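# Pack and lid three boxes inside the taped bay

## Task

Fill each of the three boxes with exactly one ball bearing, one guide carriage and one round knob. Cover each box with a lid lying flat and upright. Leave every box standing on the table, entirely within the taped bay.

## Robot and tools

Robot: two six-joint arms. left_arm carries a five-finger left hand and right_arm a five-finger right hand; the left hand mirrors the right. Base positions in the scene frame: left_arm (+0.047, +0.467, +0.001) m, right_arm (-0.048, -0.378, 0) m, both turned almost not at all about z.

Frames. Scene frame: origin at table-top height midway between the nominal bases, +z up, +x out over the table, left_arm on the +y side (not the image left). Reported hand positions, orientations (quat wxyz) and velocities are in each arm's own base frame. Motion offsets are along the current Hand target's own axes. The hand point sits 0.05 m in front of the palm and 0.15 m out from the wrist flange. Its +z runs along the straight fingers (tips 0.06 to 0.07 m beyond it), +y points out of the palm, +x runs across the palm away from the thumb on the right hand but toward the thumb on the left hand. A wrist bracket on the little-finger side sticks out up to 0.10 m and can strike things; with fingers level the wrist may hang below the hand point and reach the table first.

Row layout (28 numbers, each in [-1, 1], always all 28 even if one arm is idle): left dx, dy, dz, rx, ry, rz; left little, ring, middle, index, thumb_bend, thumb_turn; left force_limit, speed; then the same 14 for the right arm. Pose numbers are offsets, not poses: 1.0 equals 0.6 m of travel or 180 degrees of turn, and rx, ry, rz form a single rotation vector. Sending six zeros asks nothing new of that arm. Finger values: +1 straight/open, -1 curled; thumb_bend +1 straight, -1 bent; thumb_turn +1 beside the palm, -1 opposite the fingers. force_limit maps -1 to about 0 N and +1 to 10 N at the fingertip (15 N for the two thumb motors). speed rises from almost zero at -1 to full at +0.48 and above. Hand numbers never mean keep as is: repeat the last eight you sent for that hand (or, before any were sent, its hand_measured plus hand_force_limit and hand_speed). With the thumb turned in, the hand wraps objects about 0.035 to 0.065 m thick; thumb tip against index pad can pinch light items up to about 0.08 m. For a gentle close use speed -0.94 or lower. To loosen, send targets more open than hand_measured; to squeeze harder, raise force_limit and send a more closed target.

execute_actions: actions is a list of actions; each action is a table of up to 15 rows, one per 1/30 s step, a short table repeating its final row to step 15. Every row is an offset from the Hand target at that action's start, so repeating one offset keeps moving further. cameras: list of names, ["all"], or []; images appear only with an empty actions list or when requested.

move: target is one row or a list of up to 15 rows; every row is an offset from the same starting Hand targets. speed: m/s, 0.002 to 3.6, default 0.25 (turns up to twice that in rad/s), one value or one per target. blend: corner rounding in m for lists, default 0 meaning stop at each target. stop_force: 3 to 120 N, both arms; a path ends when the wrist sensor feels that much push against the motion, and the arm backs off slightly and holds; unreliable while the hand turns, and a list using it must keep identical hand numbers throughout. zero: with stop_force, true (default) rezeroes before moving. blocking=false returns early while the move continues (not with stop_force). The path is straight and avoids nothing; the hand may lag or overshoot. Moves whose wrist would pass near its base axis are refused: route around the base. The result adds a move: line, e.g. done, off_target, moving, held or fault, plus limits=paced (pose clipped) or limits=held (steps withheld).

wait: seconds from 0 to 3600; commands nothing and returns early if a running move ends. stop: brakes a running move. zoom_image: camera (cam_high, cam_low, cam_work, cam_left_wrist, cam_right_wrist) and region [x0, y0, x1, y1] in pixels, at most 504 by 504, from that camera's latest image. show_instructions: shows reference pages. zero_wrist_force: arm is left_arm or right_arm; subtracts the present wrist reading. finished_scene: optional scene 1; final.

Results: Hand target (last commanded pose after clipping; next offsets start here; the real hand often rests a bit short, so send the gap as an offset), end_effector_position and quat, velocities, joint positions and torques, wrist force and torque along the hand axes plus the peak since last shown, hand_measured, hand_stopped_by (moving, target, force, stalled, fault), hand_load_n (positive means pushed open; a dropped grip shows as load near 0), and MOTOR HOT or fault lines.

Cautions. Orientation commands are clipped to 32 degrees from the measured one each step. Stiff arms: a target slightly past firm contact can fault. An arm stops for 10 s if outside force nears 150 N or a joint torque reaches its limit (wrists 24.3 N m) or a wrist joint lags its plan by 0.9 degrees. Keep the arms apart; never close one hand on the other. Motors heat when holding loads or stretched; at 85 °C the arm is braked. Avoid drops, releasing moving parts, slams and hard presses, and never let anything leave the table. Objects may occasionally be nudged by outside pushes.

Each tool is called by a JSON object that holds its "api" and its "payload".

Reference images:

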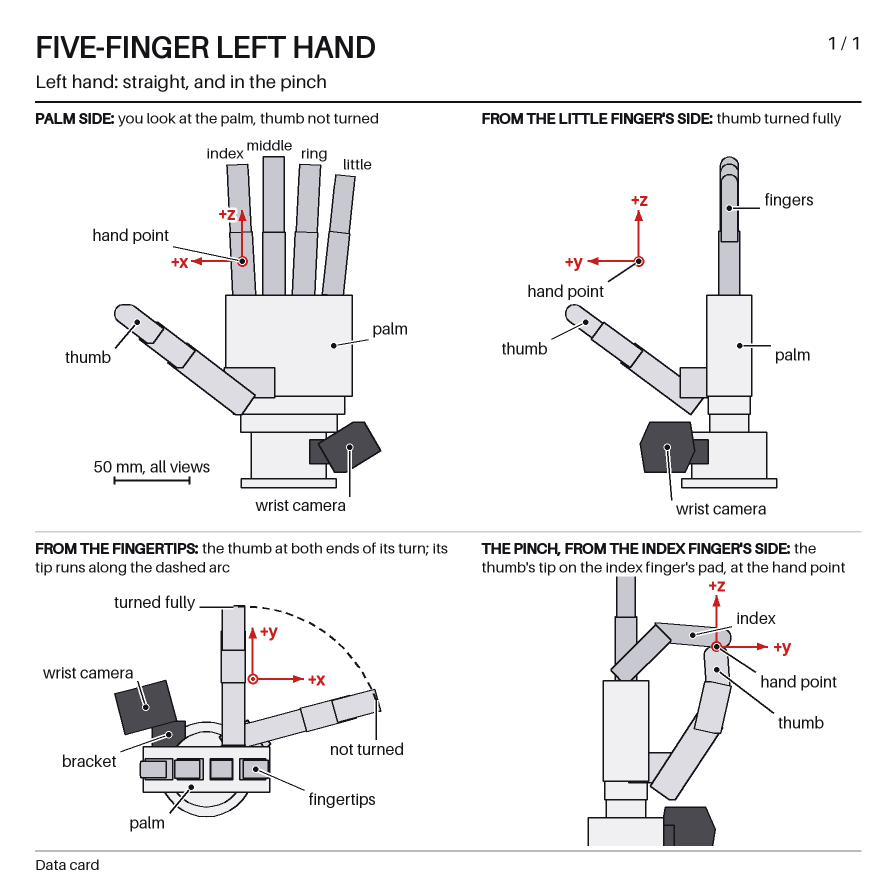

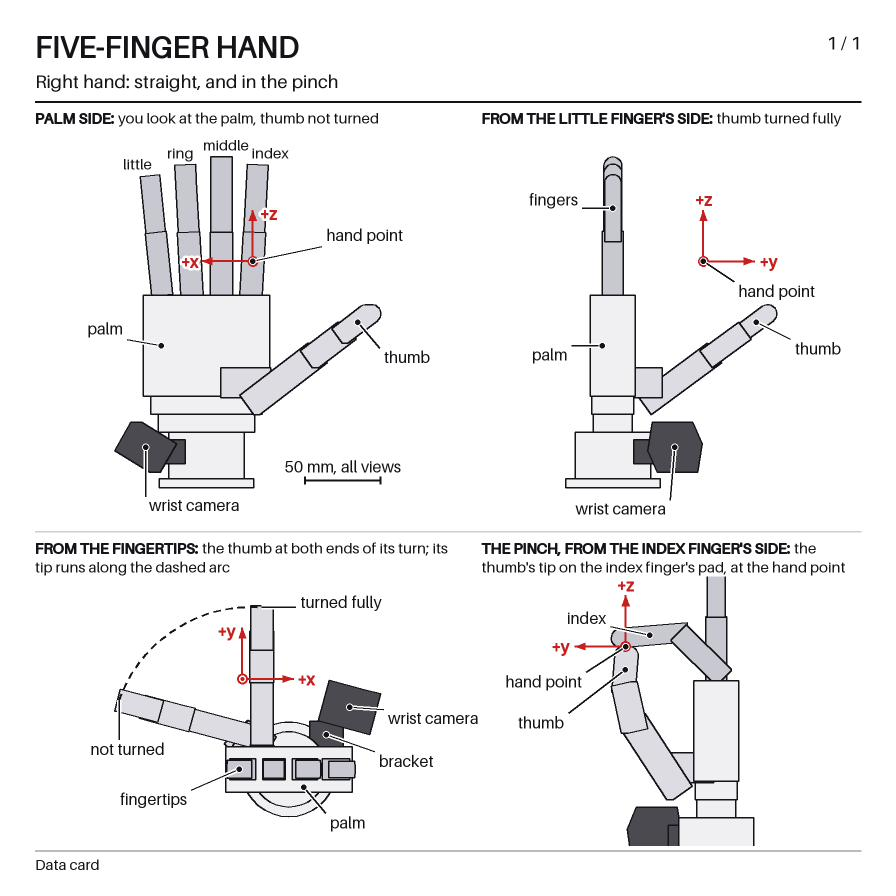

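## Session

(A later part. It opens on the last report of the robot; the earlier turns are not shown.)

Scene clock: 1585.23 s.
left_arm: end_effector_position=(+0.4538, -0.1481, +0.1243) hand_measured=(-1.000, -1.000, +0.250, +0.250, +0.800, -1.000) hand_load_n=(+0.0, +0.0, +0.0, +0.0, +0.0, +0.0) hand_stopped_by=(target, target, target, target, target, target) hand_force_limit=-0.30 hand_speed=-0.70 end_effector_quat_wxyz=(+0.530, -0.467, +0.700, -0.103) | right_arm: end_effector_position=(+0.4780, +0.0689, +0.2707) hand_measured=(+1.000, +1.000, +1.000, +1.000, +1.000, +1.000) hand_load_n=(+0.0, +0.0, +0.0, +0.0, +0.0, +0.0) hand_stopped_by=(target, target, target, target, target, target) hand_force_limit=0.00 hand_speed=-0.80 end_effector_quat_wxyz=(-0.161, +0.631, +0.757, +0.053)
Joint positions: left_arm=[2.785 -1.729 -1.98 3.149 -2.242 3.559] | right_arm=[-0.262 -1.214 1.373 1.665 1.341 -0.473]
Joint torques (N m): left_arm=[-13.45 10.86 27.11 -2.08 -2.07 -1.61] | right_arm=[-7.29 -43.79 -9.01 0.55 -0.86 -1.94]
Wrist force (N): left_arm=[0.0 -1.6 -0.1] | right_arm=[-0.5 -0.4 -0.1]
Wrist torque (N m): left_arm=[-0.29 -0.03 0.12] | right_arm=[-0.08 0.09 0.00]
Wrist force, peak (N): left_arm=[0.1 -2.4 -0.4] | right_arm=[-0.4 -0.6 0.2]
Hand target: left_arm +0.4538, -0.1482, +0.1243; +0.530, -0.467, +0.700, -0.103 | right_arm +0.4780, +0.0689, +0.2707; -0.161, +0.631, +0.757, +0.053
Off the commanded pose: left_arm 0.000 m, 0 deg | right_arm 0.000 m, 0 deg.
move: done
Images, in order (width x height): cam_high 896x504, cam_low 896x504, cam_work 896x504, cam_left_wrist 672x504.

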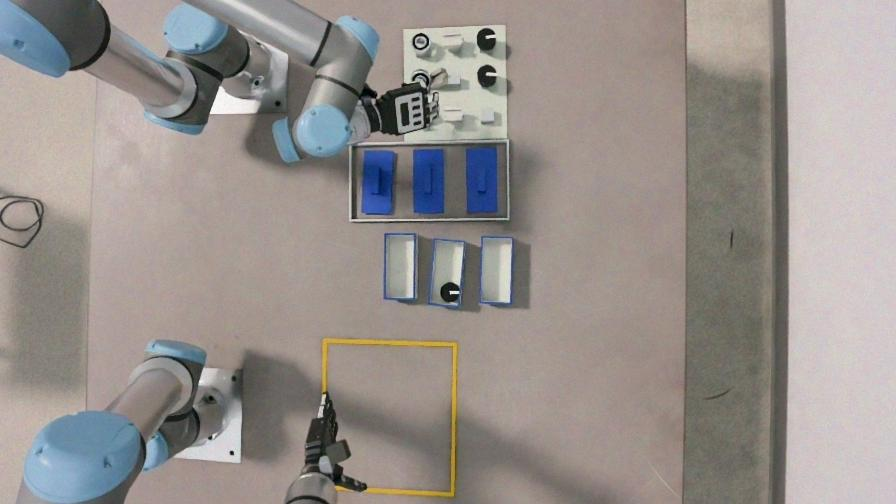

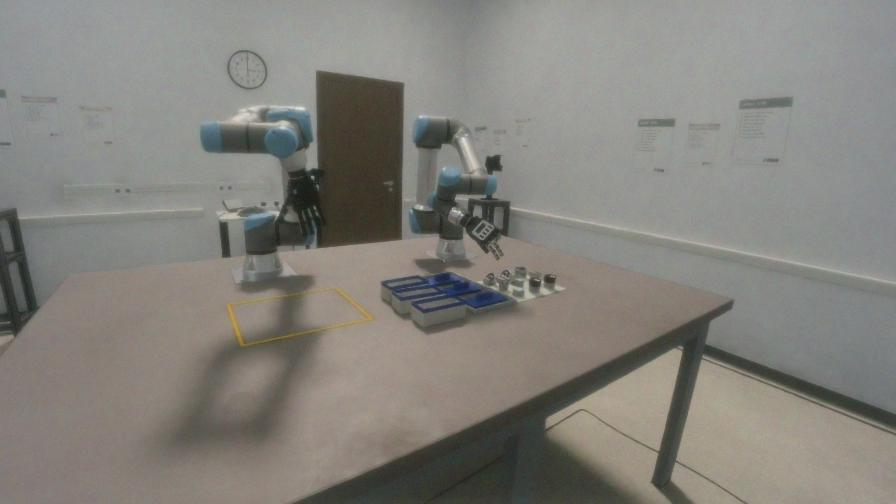

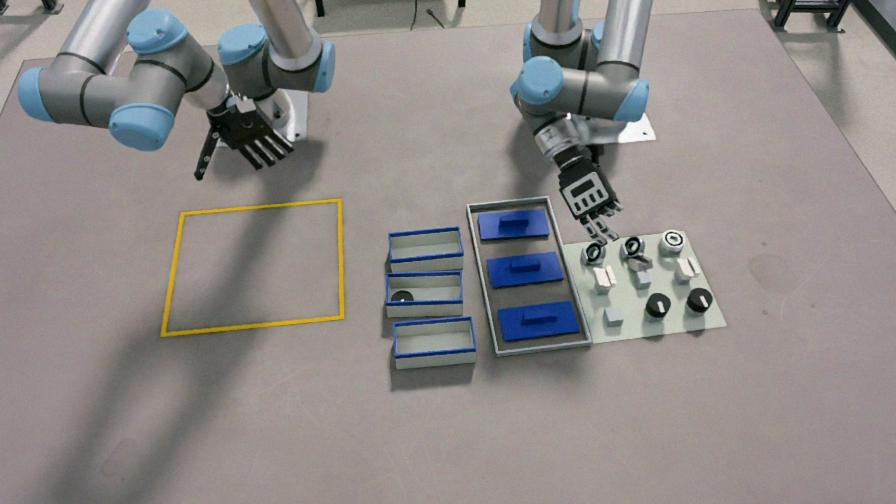

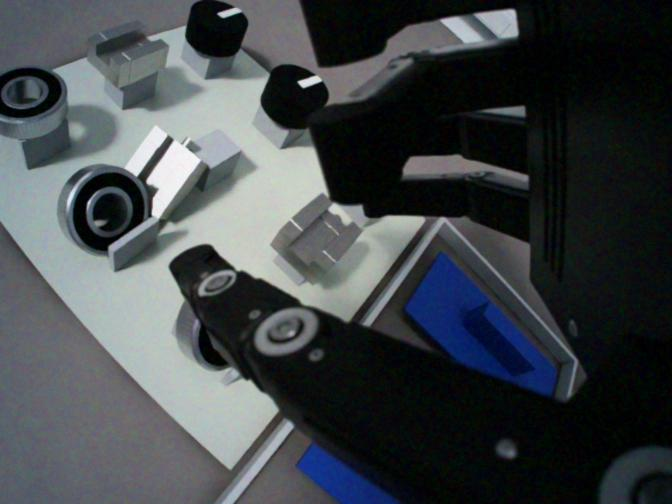

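{"api": "move", "payload": {"target": [-0.0536,-0.0536,-0.0348,0,0.121,-0.1865,-1,-1,0.45,0.45,0.8,-1,-0.3,-0.7,0,0,0,0,0,0,1,1,1,1,1,1,0,-0.8], "speed": 0.4}}

{"api": "move", "payload": {"target": [0,0,0,0,0.3263,0.2119,-1,-1,0.45,0.45,0.8,-1,-0.3,-0.7,0,0,0,0,0,0,1,1,1,1,1,1,0,-0.8], "speed": 0.4}}

{"api": "move", "payload": {"target": [0,0,0,0,-0.103,0.1585,-1,-1,0.45,0.45,0.8,-1,-0.3,-0.7,0,0,0,0,0,0,1,1,1,1,1,1,0,-0.8], "speed": 0.4, "cameras": ["cam_high", "cam_work", "cam_left_wrist"]}}

Scene clock: 1639.10 s.
left_arm: end_effector_position=(+0.4538, -0.1484, +0.1744) hand_measured=(-1.000, -1.000, +0.450, +0.450, +0.800, -1.000) hand_load_n=(+0.0, +0.0, +0.0, +0.0, +0.0, +0.0) hand_stopped_by=(target, target, target, target, target, target) hand_force_limit=-0.30 hand_speed=-0.70 end_effector_quat_wxyz=(-0.339, +0.621, -0.622, +0.336) | right_arm: end_effector_position=(+0.4780, +0.0689, +0.2707) hand_measured=(+1.000, +1.000, +1.000, +1.000, +1.000, +1.000) hand_load_n=(+0.0, +0.0, +0.0, +0.0, +0.0, +0.0) hand_stopped_by=(target, target, target, target, target, target) hand_force_limit=0.00 hand_speed=-0.80 end_effector_quat_wxyz=(-0.161, +0.631, +0.757, +0.053)
Joint positions: left_arm=[3.196 -1.472 -2.036 2.931 -1.527 3.175] | right_arm=[-0.262 -1.214 1.373 1.665 1.341 -0.473]
Joint torques (N m): left_arm=[11.01 28.99 8.21 -2.02 1.67 -1.39] | right_arm=[-6.39 -43.29 -9.14 0.69 -0.94 -1.99]
Wrist force (N): left_arm=[-0.1 -0.1 -0.8] | right_arm=[-0.2 -0.3 0.0]
Wrist torque (N m): left_arm=[-0.01 -0.04 0.11] | right_arm=[-0.06 0.05 0.03]
Wrist force, peak (N): left_arm=[0.3 -1.9 -0.3] | right_arm=[-0.6 -0.5 0.1]
Hand target: left_arm +0.4538, -0.1484, +0.1744; -0.338, +0.621, -0.622, +0.336 | right_arm +0.4780, +0.0689, +0.2707; -0.161, +0.631, +0.757, +0.053
Off the commanded pose: left_arm 0.000 m, 0 deg | right_arm 0.000 m, 0 deg.
move: done

Scene clock: 1641.63 s.
left_arm: end_effector_position=(+0.4538, -0.1484, +0.1744) hand_measured=(-1.000, -1.000, +0.450, +0.450, +0.800, -1.000) hand_load_n=(+0.0, +0.0, +0.0, +0.0, +0.0, +0.0) hand_stopped_by=(target, target, target, target, target, target) hand_force_limit=-0.30 hand_speed=-0.70 end_effector_quat_wxyz=(+0.083, -0.152, +0.866, -0.468) | right_arm: end_effector_position=(+0.4780, +0.0689, +0.2707) hand_measured=(+1.000, +1.000, +1.000, +1.000, +1.000, +1.000) hand_load_n=(+0.0, +0.0, +0.0, +0.0, +0.0, +0.0) hand_stopped_by=(target, target, target, target, target, target) hand_force_limit=0.00 hand_speed=-0.80 end_effector_quat_wxyz=(-0.161, +0.631, +0.757, +0.053)
Joint positions: left_arm=[3.528 -1.965 -1.708 2.046 -0.581 4.781] | right_arm=[-0.262 -1.214 1.373 1.665 1.341 -0.473]
Joint torques (N m): left_arm=[-13.95 21.63 25.52 -4.64 -0.11 1.36] | right_arm=[-6.73 -43.25 -9.43 0.61 -0.82 -1.97]
Wrist force (N): left_arm=[0.2 0.6 -0.5] | right_arm=[-0.4 -0.5 0.0]
Wrist torque (N m): left_arm=[0.07 -0.08 -0.08] | right_arm=[-0.10 0.06 0.01]
Wrist force, peak (N): left_arm=[-0.6 -0.2 -1.2] | right_arm=[-0.5 -0.5 0.0]
Hand target: left_arm +0.4538, -0.1484, +0.1744; +0.083, -0.152, +0.866, -0.468 | right_arm +0.4780, +0.0689, +0.2707; -0.161, +0.631, +0.757, +0.053
Off the commanded pose: left_arm 0.000 m, 0 deg | right_arm 0.000 m, 0 deg.
move: done

Scene clock: 1643.27 s.
left_arm: end_effector_position=(+0.4538, -0.1484, +0.1744) hand_measured=(-1.000, -1.000, +0.450, +0.450, +0.800, -1.000) hand_load_n=(+0.0, -0.5, -0.5, +0.0, +0.0, +0.0) hand_stopped_by=(target, target, target, target, target, target) hand_force_limit=-0.30 hand_speed=-0.70 end_effector_quat_wxyz=(+0.332, -0.008, +0.853, -0.403) | right_arm: end_effector_position=(+0.4780, +0.0689, +0.2707) hand_measured=(+1.000, +1.000, +1.000, +1.000, +1.000, +1.000) hand_load_n=(+0.0, +0.0, +0.0, +0.0, +0.0, +0.0) hand_stopped_by=(target, target, target, target, target, target) hand_force_limit=0.00 hand_speed=-0.80 end_effector_quat_wxyz=(-0.161, +0.631, +0.757, +0.053)
Joint positions: left_arm=[3.542 -1.649 -1.997 2.597 -0.551 4.798] | right_arm=[-0.262 -1.214 1.373 1.665 1.341 -0.473]
Joint torques (N m): left_arm=[7.52 36.56 6.06 0.47 -0.34 -1.53] | right_arm=[-6.42 -43.08 -9.45 0.76 -0.82 -1.99]
Wrist force (N): left_arm=[0.0 -0.6 -0.6] | right_arm=[-0.3 -0.3 -0.1]
Wrist torque (N m): left_arm=[-0.08 -0.04 0.15] | right_arm=[-0.07 0.05 0.02]
Wrist force, peak (N): left_arm=[0.2 -0.8 -0.7] | right_arm=[-0.5 -0.5 0.1]
Hand target: left_arm +0.4538, -0.1484, +0.1744; +0.332, -0.008, +0.853, -0.403 | right_arm +0.4780, +0.0689, +0.2707; -0.161, +0.631, +0.757, +0.053
Off the commanded pose: left_arm 0.000 m, 0 deg | right_arm 0.000 m, 0 deg.
move: done

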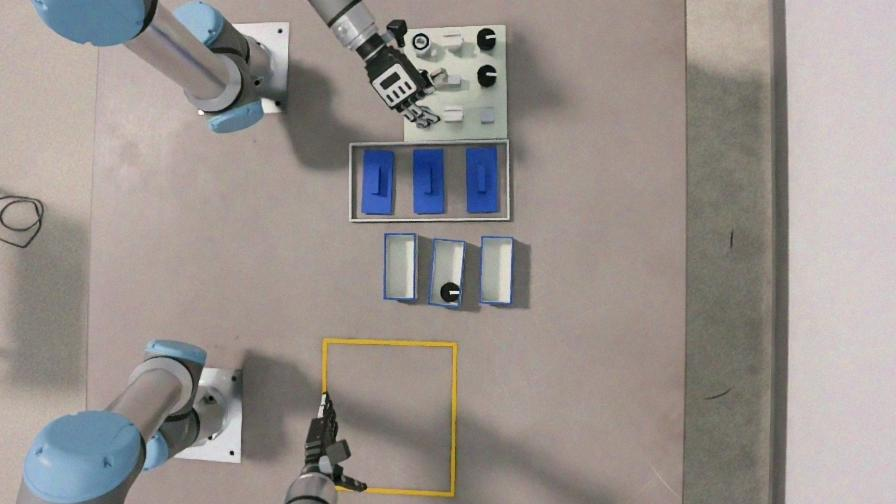

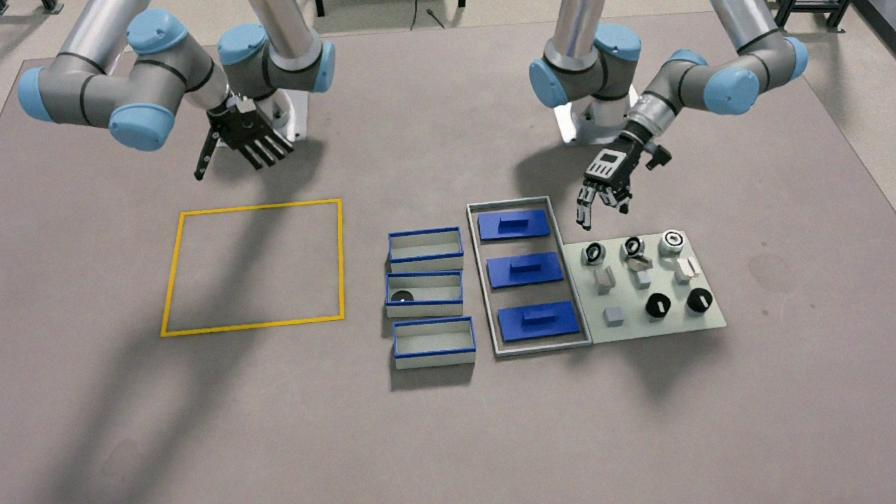

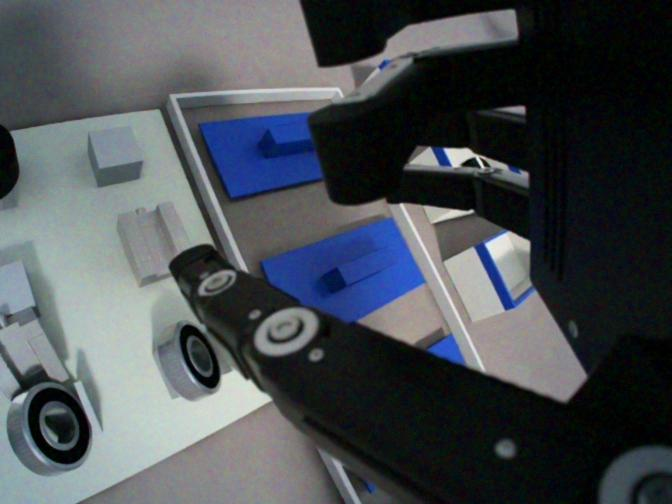

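{"api": "zoom_image", "payload": {"camera": "cam_high", "region": [405, 55, 465, 105]}}

{"api": "zoom_image", "payload": {"camera": "cam_high", "region": [350, 40, 470, 140]}}

Scaled by 8.400 from the camera's image (finer frame: 1280x720).

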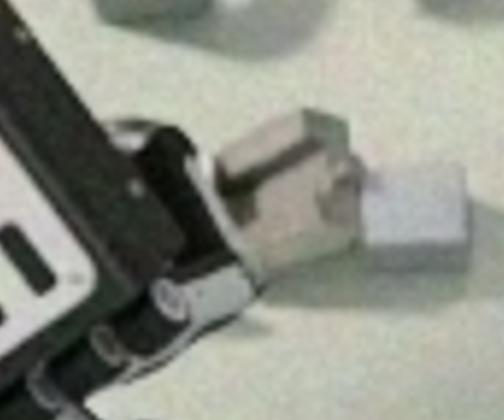

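Scaled by 4.200 from the camera's image (finer frame: 1280x720).

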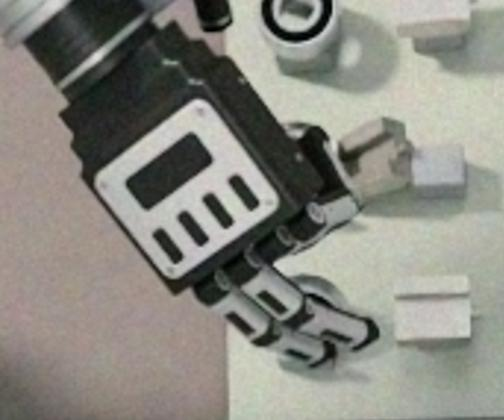

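{"api": "move", "payload": {"target": [0.106,0.0137,-0.1526,0,0,0,-1,-1,0.45,0.45,0.8,-1,-0.3,-0.7,0,0,0,0,0,0,1,1,1,1,1,1,0,-0.8], "speed": 0.3, "cameras": ["cam_high", "cam_work", "cam_left_wrist", "cam_low"]}}

{"api": "zoom_image", "payload": {"camera": "cam_high", "region": [405, 55, 465, 105]}}

{"api": "zoom_image", "payload": {"camera": "cam_work", "region": [610, 230, 680, 290]}}

{"api": "zoom_image", "payload": {"camera": "cam_low", "region": [480, 255, 550, 305]}}

Scene clock: 1672.70 s.
left_arm: end_effector_position=(+0.3539, -0.0983, +0.1746) hand_measured=(-1.000, -1.000, +0.450, +0.450, +0.800, -1.000) hand_load_n=(+0.0, +0.0, +0.0, +0.0, +0.0, +0.5) hand_stopped_by=(target, target, target, target, target, target) hand_force_limit=-0.30 hand_speed=-0.70 end_effector_quat_wxyz=(+0.332, -0.008, +0.853, -0.403) | right_arm: end_effector_position=(+0.4780, +0.0689, +0.2707) hand_measured=(+1.000, +1.000, +1.000, +1.000, +1.000, +1.000) hand_load_n=(+0.0, +0.0, +0.0, +0.0, +0.0, +0.0) hand_stopped_by=(target, target, target, target, target, target) hand_force_limit=0.00 hand_speed=-0.80 end_effector_quat_wxyz=(-0.161, +0.631, +0.757, +0.053)
Joint positions: left_arm=[3.965 -1.536 -2.343 2.069 -0.487 5.662] | right_arm=[-0.262 -1.214 1.373 1.665 1.341 -0.473]
Joint torques (N m): left_arm=[12.59 -2 2.59 -4.71 2.97 1.41] | right_arm=[-6.13 -43.26 -9.47 0.65 -0.85 -2]
Wrist force (N): left_arm=[0.3 -0.5 -0.4] | right_arm=[-0.2 -0.3 0.2]
Wrist torque (N m): left_arm=[-0.11 -0.01 -0.03] | right_arm=[-0.08 0.03 0.03]
Wrist force, peak (N): left_arm=[0.6 -1.0 -0.7] | right_arm=[-0.3 -0.7 -0.1]
Hand target: left_arm +0.3539, -0.0983, +0.1746; +0.332, -0.008, +0.853, -0.403 | right_arm +0.4780, +0.0689, +0.2707; -0.161, +0.631, +0.757, +0.053
Off the commanded pose: left_arm 0.000 m, 0 deg | right_arm 0.000 m, 0 deg.
move: done
Images, in order (width x height): cam_high 896x504, cam_low 896x504, cam_work 896x504, cam_left_wrist 672x504.

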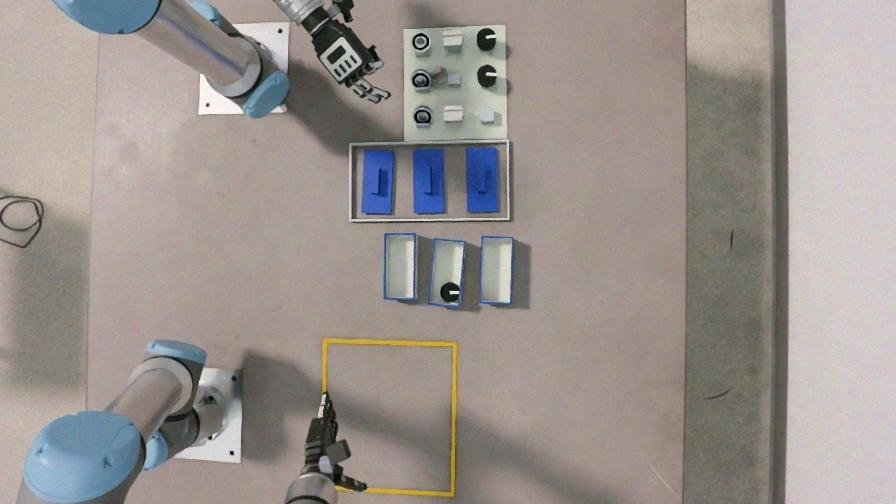

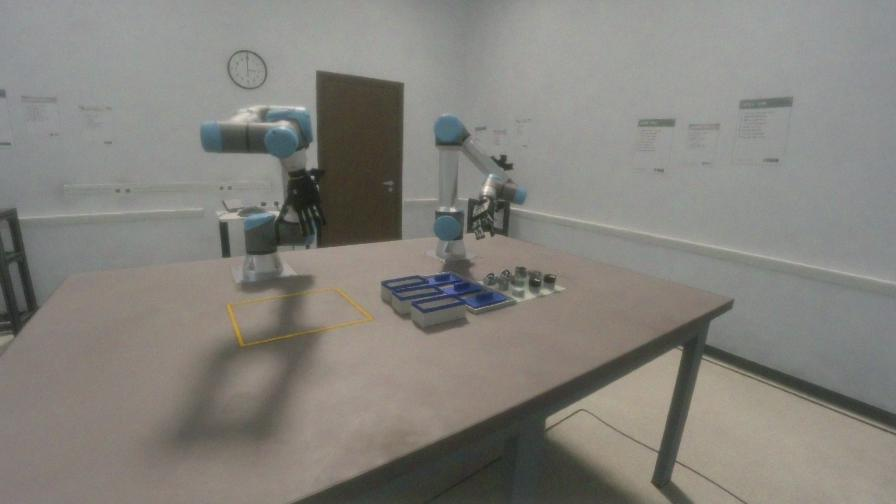

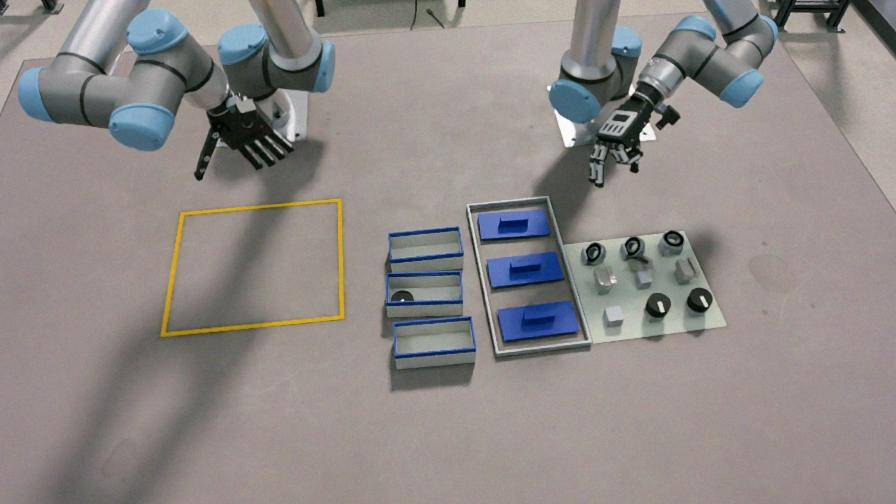

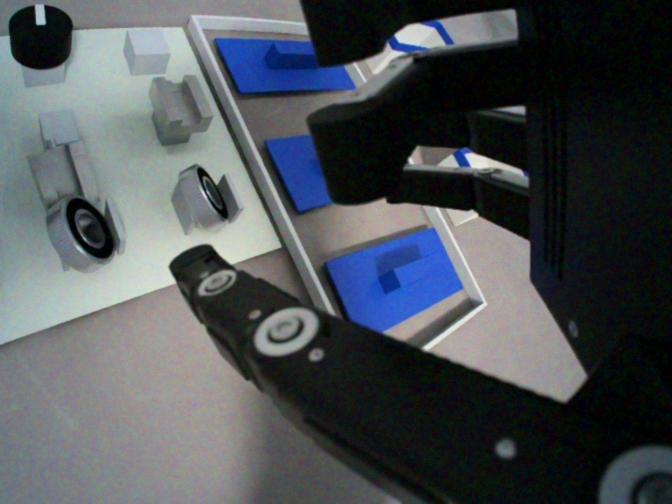

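Scaled by 8.400 from the camera's image (finer frame: 1280x720).

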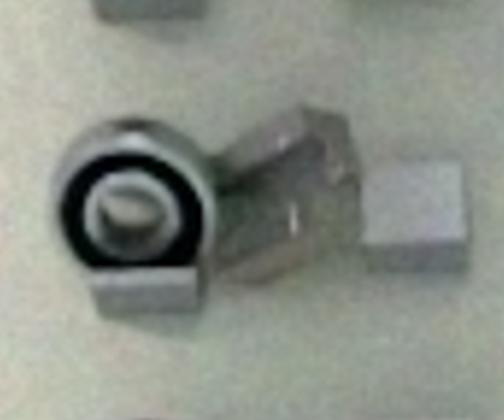

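Scaled by 7.200 from the camera's image (finer frame: 1280x720).

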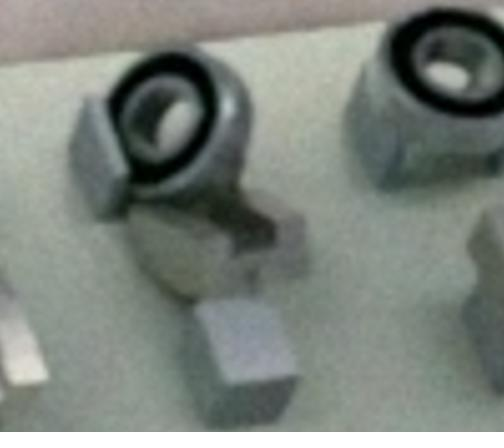

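Scaled by 7.200 from the camera's image (finer frame: 1280x720).

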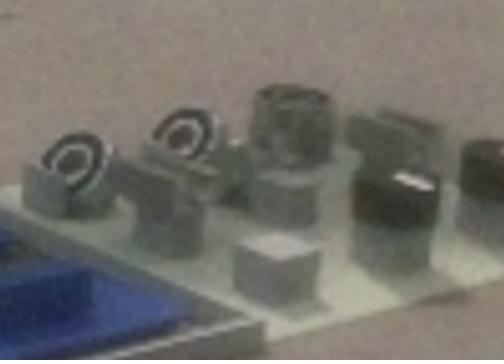

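{"api": "move", "payload": {"target": [-0.0348,0.1321,0.0804,0,0,0,-1,-1,0.45,0.45,0.8,-1,-0.3,-0.7,0,0,0,0,0,0,1,1,1,1,1,1,0,-0.8], "speed": 0.2, "cameras": ["cam_high", "cam_work", "cam_left_wrist"]}}

{"api": "zoom_image", "payload": {"camera": "cam_high", "region": [380, 30, 470, 120]}}

{"api": "zoom_image", "payload": {"camera": "cam_work", "region": [600, 210, 690, 300]}}

Scene clock: 1703.67 s.
left_arm: end_effector_position=(+0.4180, -0.0718, +0.1095) hand_measured=(-1.000, -1.000, +0.450, +0.450, +0.800, -1.000) hand_load_n=(+0.0, +0.0, +0.0, +0.0, +0.0, +0.0) hand_stopped_by=(target, target, target, target, target, target) hand_force_limit=-0.30 hand_speed=-0.70 end_effector_quat_wxyz=(+0.332, -0.008, +0.853, -0.403) | right_arm: end_effector_position=(+0.4780, +0.0689, +0.2707) hand_measured=(+1.000, +1.000, +1.000, +1.000, +1.000, +1.000) hand_load_n=(+0.0, +0.0, +0.0, +0.0, +0.0, +0.0) hand_stopped_by=(target, target, target, target, target, target) hand_force_limit=0.00 hand_speed=-0.80 end_effector_quat_wxyz=(-0.161, +0.631, +0.757, +0.053)
Joint positions: left_arm=[3.849 -1.809 -2.185 2.404 -0.471 5.413] | right_arm=[-0.262 -1.214 1.373 1.665 1.341 -0.473]
Joint torques (N m): left_arm=[-13.66 7.86 21.47 -0.43 -0.2 -1.69] | right_arm=[-6.33 -42.56 -9.82 0.67 -0.99 -2.08]
Wrist force (N): left_arm=[-0.1 -0.6 -0.6] | right_arm=[-0.3 -0.3 -0.3]
Wrist torque (N m): left_arm=[-0.05 -0.05 0.11] | right_arm=[-0.06 0.07 0.02]
Wrist force, peak (N): left_arm=[0.2 -1.4 -0.8] | right_arm=[-0.6 -0.6 0.2]
Hand target: left_arm +0.4180, -0.0718, +0.1095; +0.332, -0.008, +0.853, -0.403 | right_arm +0.4780, +0.0689, +0.2707; -0.161, +0.631, +0.757, +0.053
Off the commanded pose: left_arm 0.000 m, 0 deg | right_arm 0.000 m, 0 deg.
move: done

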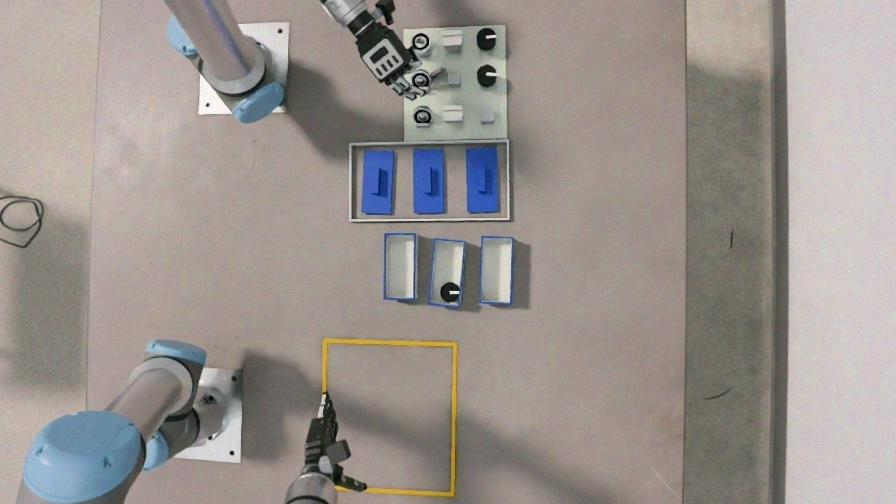

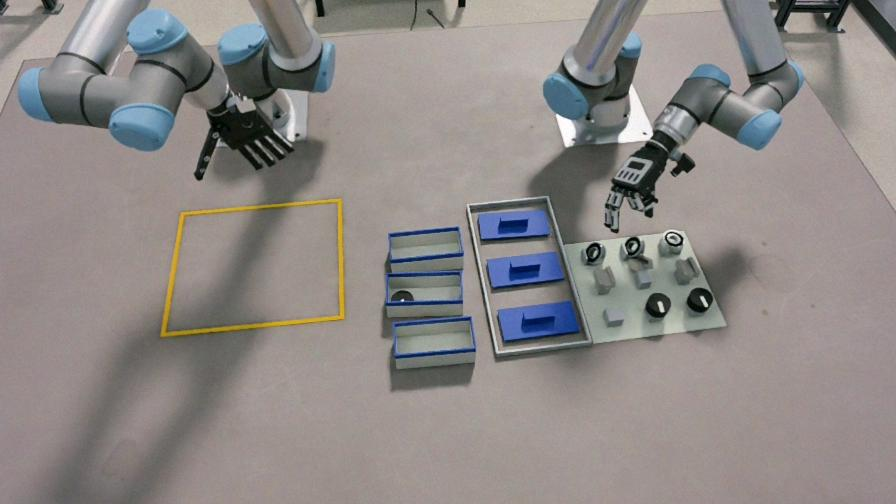

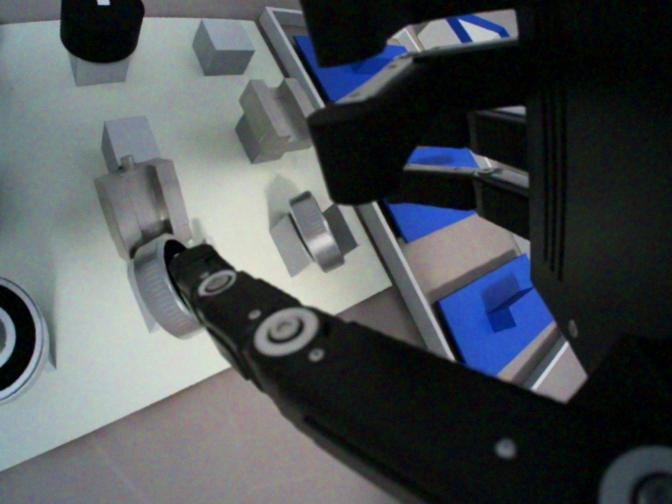

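Scaled by 5.600 from the camera's image (finer frame: 1280x720).

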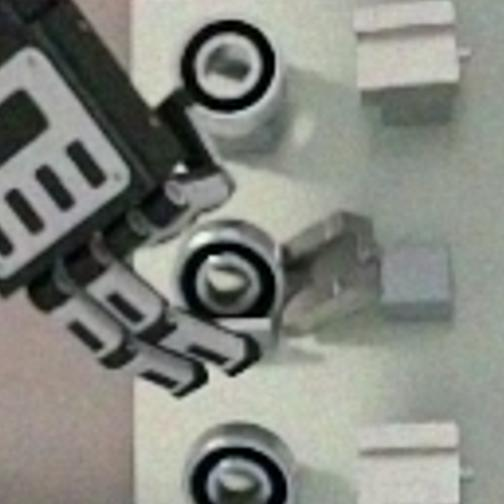

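Scaled by 5.600 from the camera's image (finer frame: 1280x720).

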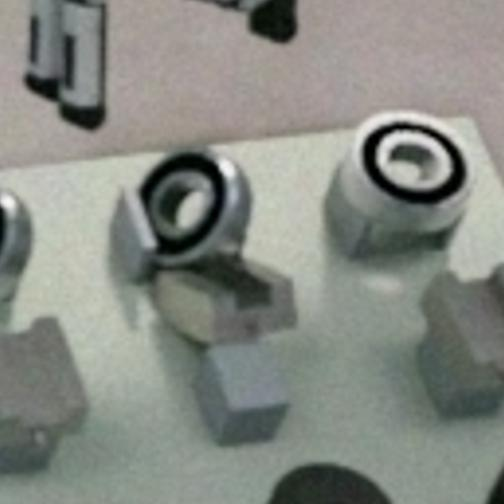

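{"api": "move", "payload": {"target": [-0.0637,0.0853,0.0693,0,0,0,-1,-1,0.45,0.45,0.8,-1,-0.3,-0.7,0,0,0,0,0,0,1,1,1,1,1,1,0,-0.8], "speed": 0.15, "cameras": ["cam_high", "cam_work", "cam_left_wrist"]}}

{"api": "zoom_image", "payload": {"camera": "cam_high", "region": [400, 40, 470, 110]}}

{"api": "zoom_image", "payload": {"camera": "cam_work", "region": [600, 210, 690, 300]}}

Scene clock: 1733.60 s.
left_arm: end_effector_position=(+0.4845, -0.0549, +0.0766) hand_measured=(-1.000, -1.000, +0.450, +0.450, +0.800, -1.000) hand_load_n=(+0.0, +0.0, +0.0, +0.0, +0.0, +0.0) hand_stopped_by=(target, target, target, target, target, target) hand_force_limit=-0.30 hand_speed=-0.70 end_effector_quat_wxyz=(+0.332, -0.008, +0.853, -0.403) | right_arm: end_effector_position=(+0.4780, +0.0689, +0.2707) hand_measured=(+1.000, +1.000, +1.000, +1.000, +1.000, +1.000) hand_load_n=(+0.0, +0.0, +0.0, +0.0, +0.0, +0.0) hand_stopped_by=(target, target, target, target, target, target) hand_force_limit=0.00 hand_speed=-0.80 end_effector_quat_wxyz=(-0.161, +0.631, +0.757, +0.053)
Joint positions: left_arm=[3.756 -1.974 -1.993 2.558 -0.478 5.21] | right_arm=[-0.262 -1.214 1.373 1.665 1.341 -0.473]
Joint torques (N m): left_arm=[-14.09 16.6 22.16 -0.21 -0.15 -1.48] | right_arm=[-6.68 -42.95 -10.32 0.61 -0.89 -1.91]
Wrist force (N): left_arm=[0.0 -0.4 -0.2] | right_arm=[-0.5 -0.3 0.0]
Wrist torque (N m): left_arm=[-0.07 -0.03 0.13] | right_arm=[-0.07 0.08 0.01]
Wrist force, peak (N): left_arm=[0.2 -1.1 -0.6] | right_arm=[-0.3 -0.6 0.4]
Hand target: left_arm +0.4846, -0.0549, +0.0766; +0.332, -0.008, +0.853, -0.403 | right_arm +0.4780, +0.0689, +0.2707; -0.161, +0.631, +0.757, +0.053
Off the commanded pose: left_arm 0.000 m, 0 deg | right_arm 0.000 m, 0 deg.
move: done

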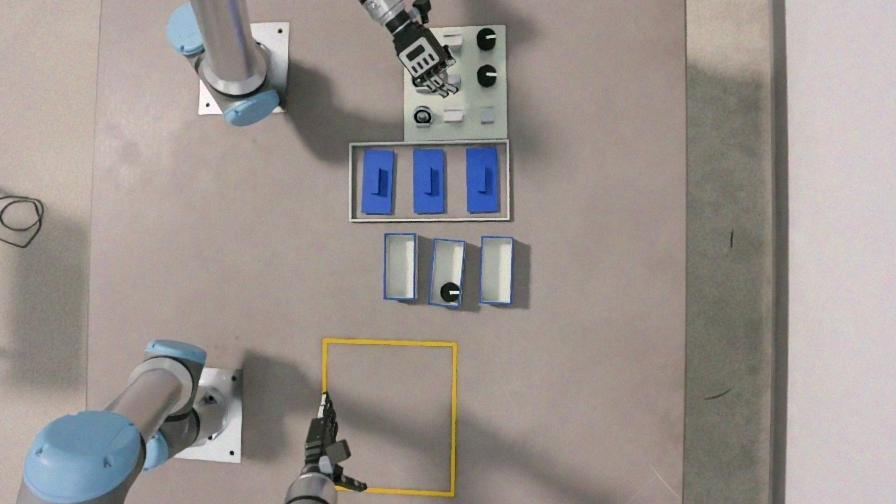

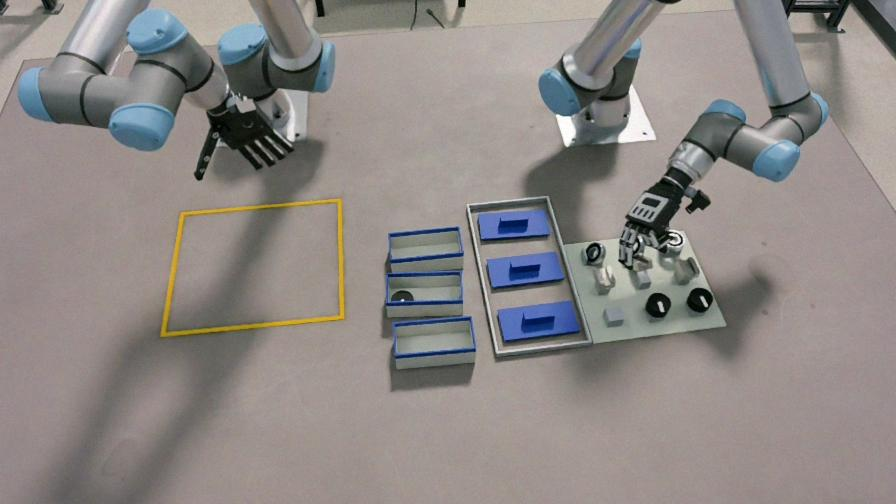

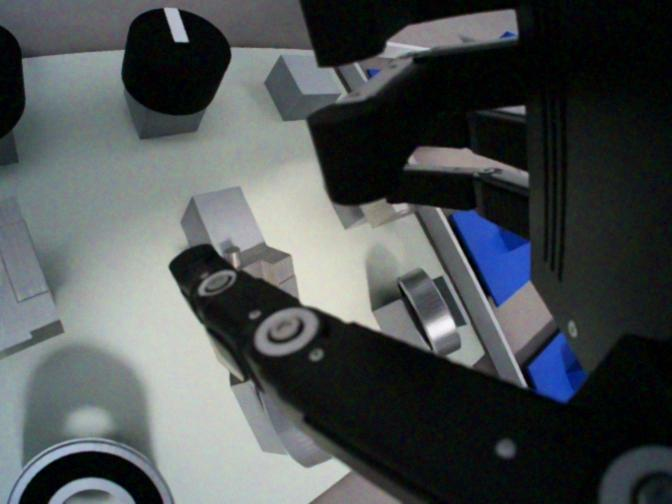

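Scaled by 7.200 from the camera's image (finer frame: 1280x720).

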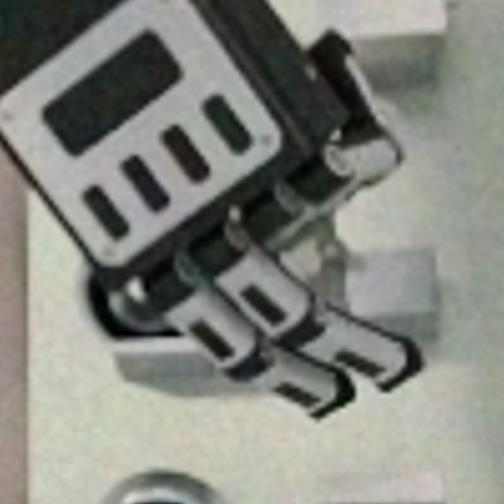

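Scaled by 5.600 from the camera's image (finer frame: 1280x720).

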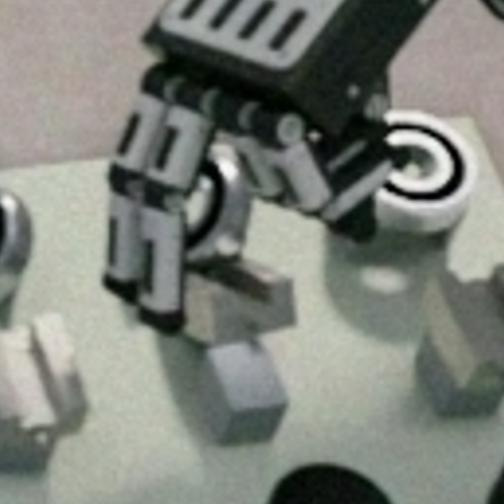

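{"api": "move", "payload": {"target": [0.0371,0.0318,0.0159,0,0,0,-1,-1,0.45,0.45,0.8,-1,-0.3,-0.7,0,0,0,0,0,0,1,1,1,1,1,1,0,-0.8], "speed": 0.05, "stop_force": 3, "cameras": ["cam_high", "cam_work", "cam_left_wrist"]}}

{"api": "zoom_image", "payload": {"camera": "cam_high", "region": [400, 40, 470, 110]}}

{"api": "zoom_image", "payload": {"camera": "cam_work", "region": [600, 210, 690, 300]}}

Scene clock: 1752.87 s.
left_arm: end_effector_position=(+0.4776, -0.0548, +0.0466) hand_measured=(-1.000, -1.000, +0.450, +0.450, +0.800, -1.000) hand_load_n=(+0.0, +0.0, +0.0, +0.0, +0.0, +0.0) hand_stopped_by=(target, target, target, target, target, target) hand_force_limit=-0.30 hand_speed=-0.70 end_effector_quat_wxyz=(+0.332, -0.008, +0.853, -0.403) | right_arm: end_effector_position=(+0.4780, +0.0689, +0.2707) hand_measured=(+1.000, +1.000, +1.000, +1.000, +1.000, +1.000) hand_load_n=(+0.0, +0.0, +0.0, +0.0, +0.0, +0.0) hand_stopped_by=(target, target, target, target, target, target) hand_force_limit=0.00 hand_speed=-0.80 end_effector_quat_wxyz=(-0.161, +0.631, +0.757, +0.053)
Joint positions: left_arm=[3.769 -2.026 -2.032 2.626 -0.476 5.237] | right_arm=[-0.262 -1.214 1.373 1.665 1.341 -0.473]
Joint torques (N m): left_arm=[12.57 17.68 0.48 -0.56 3.09 1.47] | right_arm=[-6.38 -41.86 -9.61 0.64 -0.84 -1.96]
Wrist force (N): left_arm=[-0.1 -0.8 -0.3] | right_arm=[-0.3 -0.4 0.3]
Wrist torque (N m): left_arm=[-0.13 0.01 -0.04] | right_arm=[-0.09 0.05 0.02]
Wrist force, peak (N): left_arm=[0.3 -1.4 -0.3] | right_arm=[-0.7 -0.4 0.1]
Hand target: left_arm +0.4776, -0.0548, +0.0466; +0.332, -0.008, +0.853, -0.403 | right_arm +0.4780, +0.0689, +0.2707; -0.161, +0.631, +0.757, +0.053
Off the commanded pose: left_arm 0.000 m, 0 deg | right_arm 0.000 m, 0 deg.
move: done

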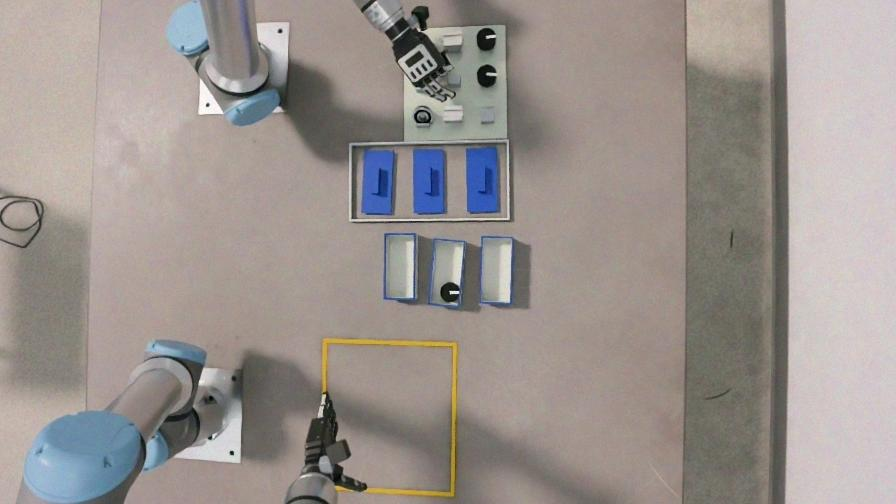

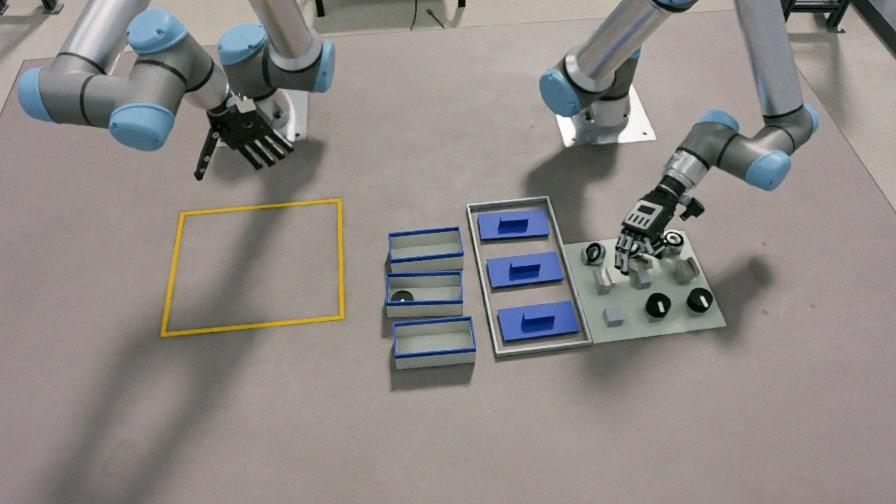

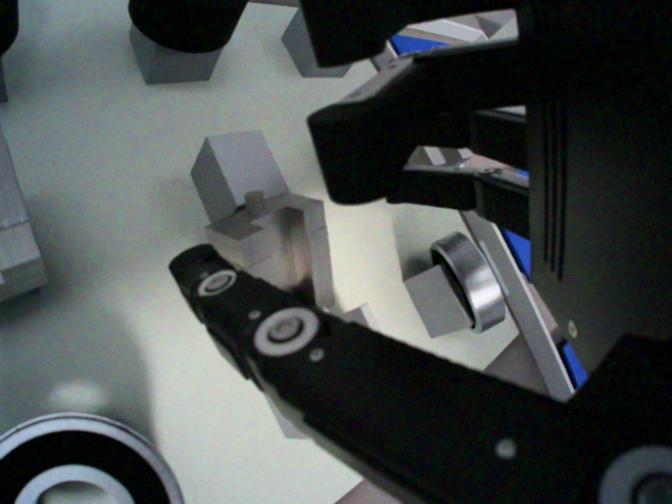

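Scaled by 7.200 from the camera's image (finer frame: 1280x720).

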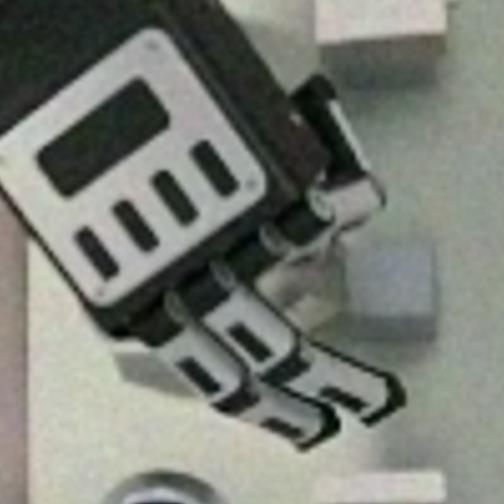

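Scaled by 5.600 from the camera's image (finer frame: 1280x720).

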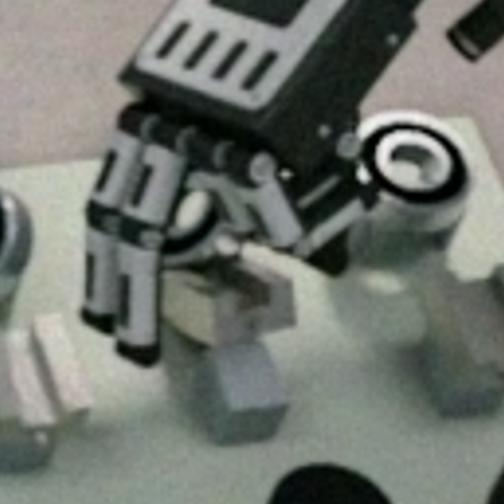

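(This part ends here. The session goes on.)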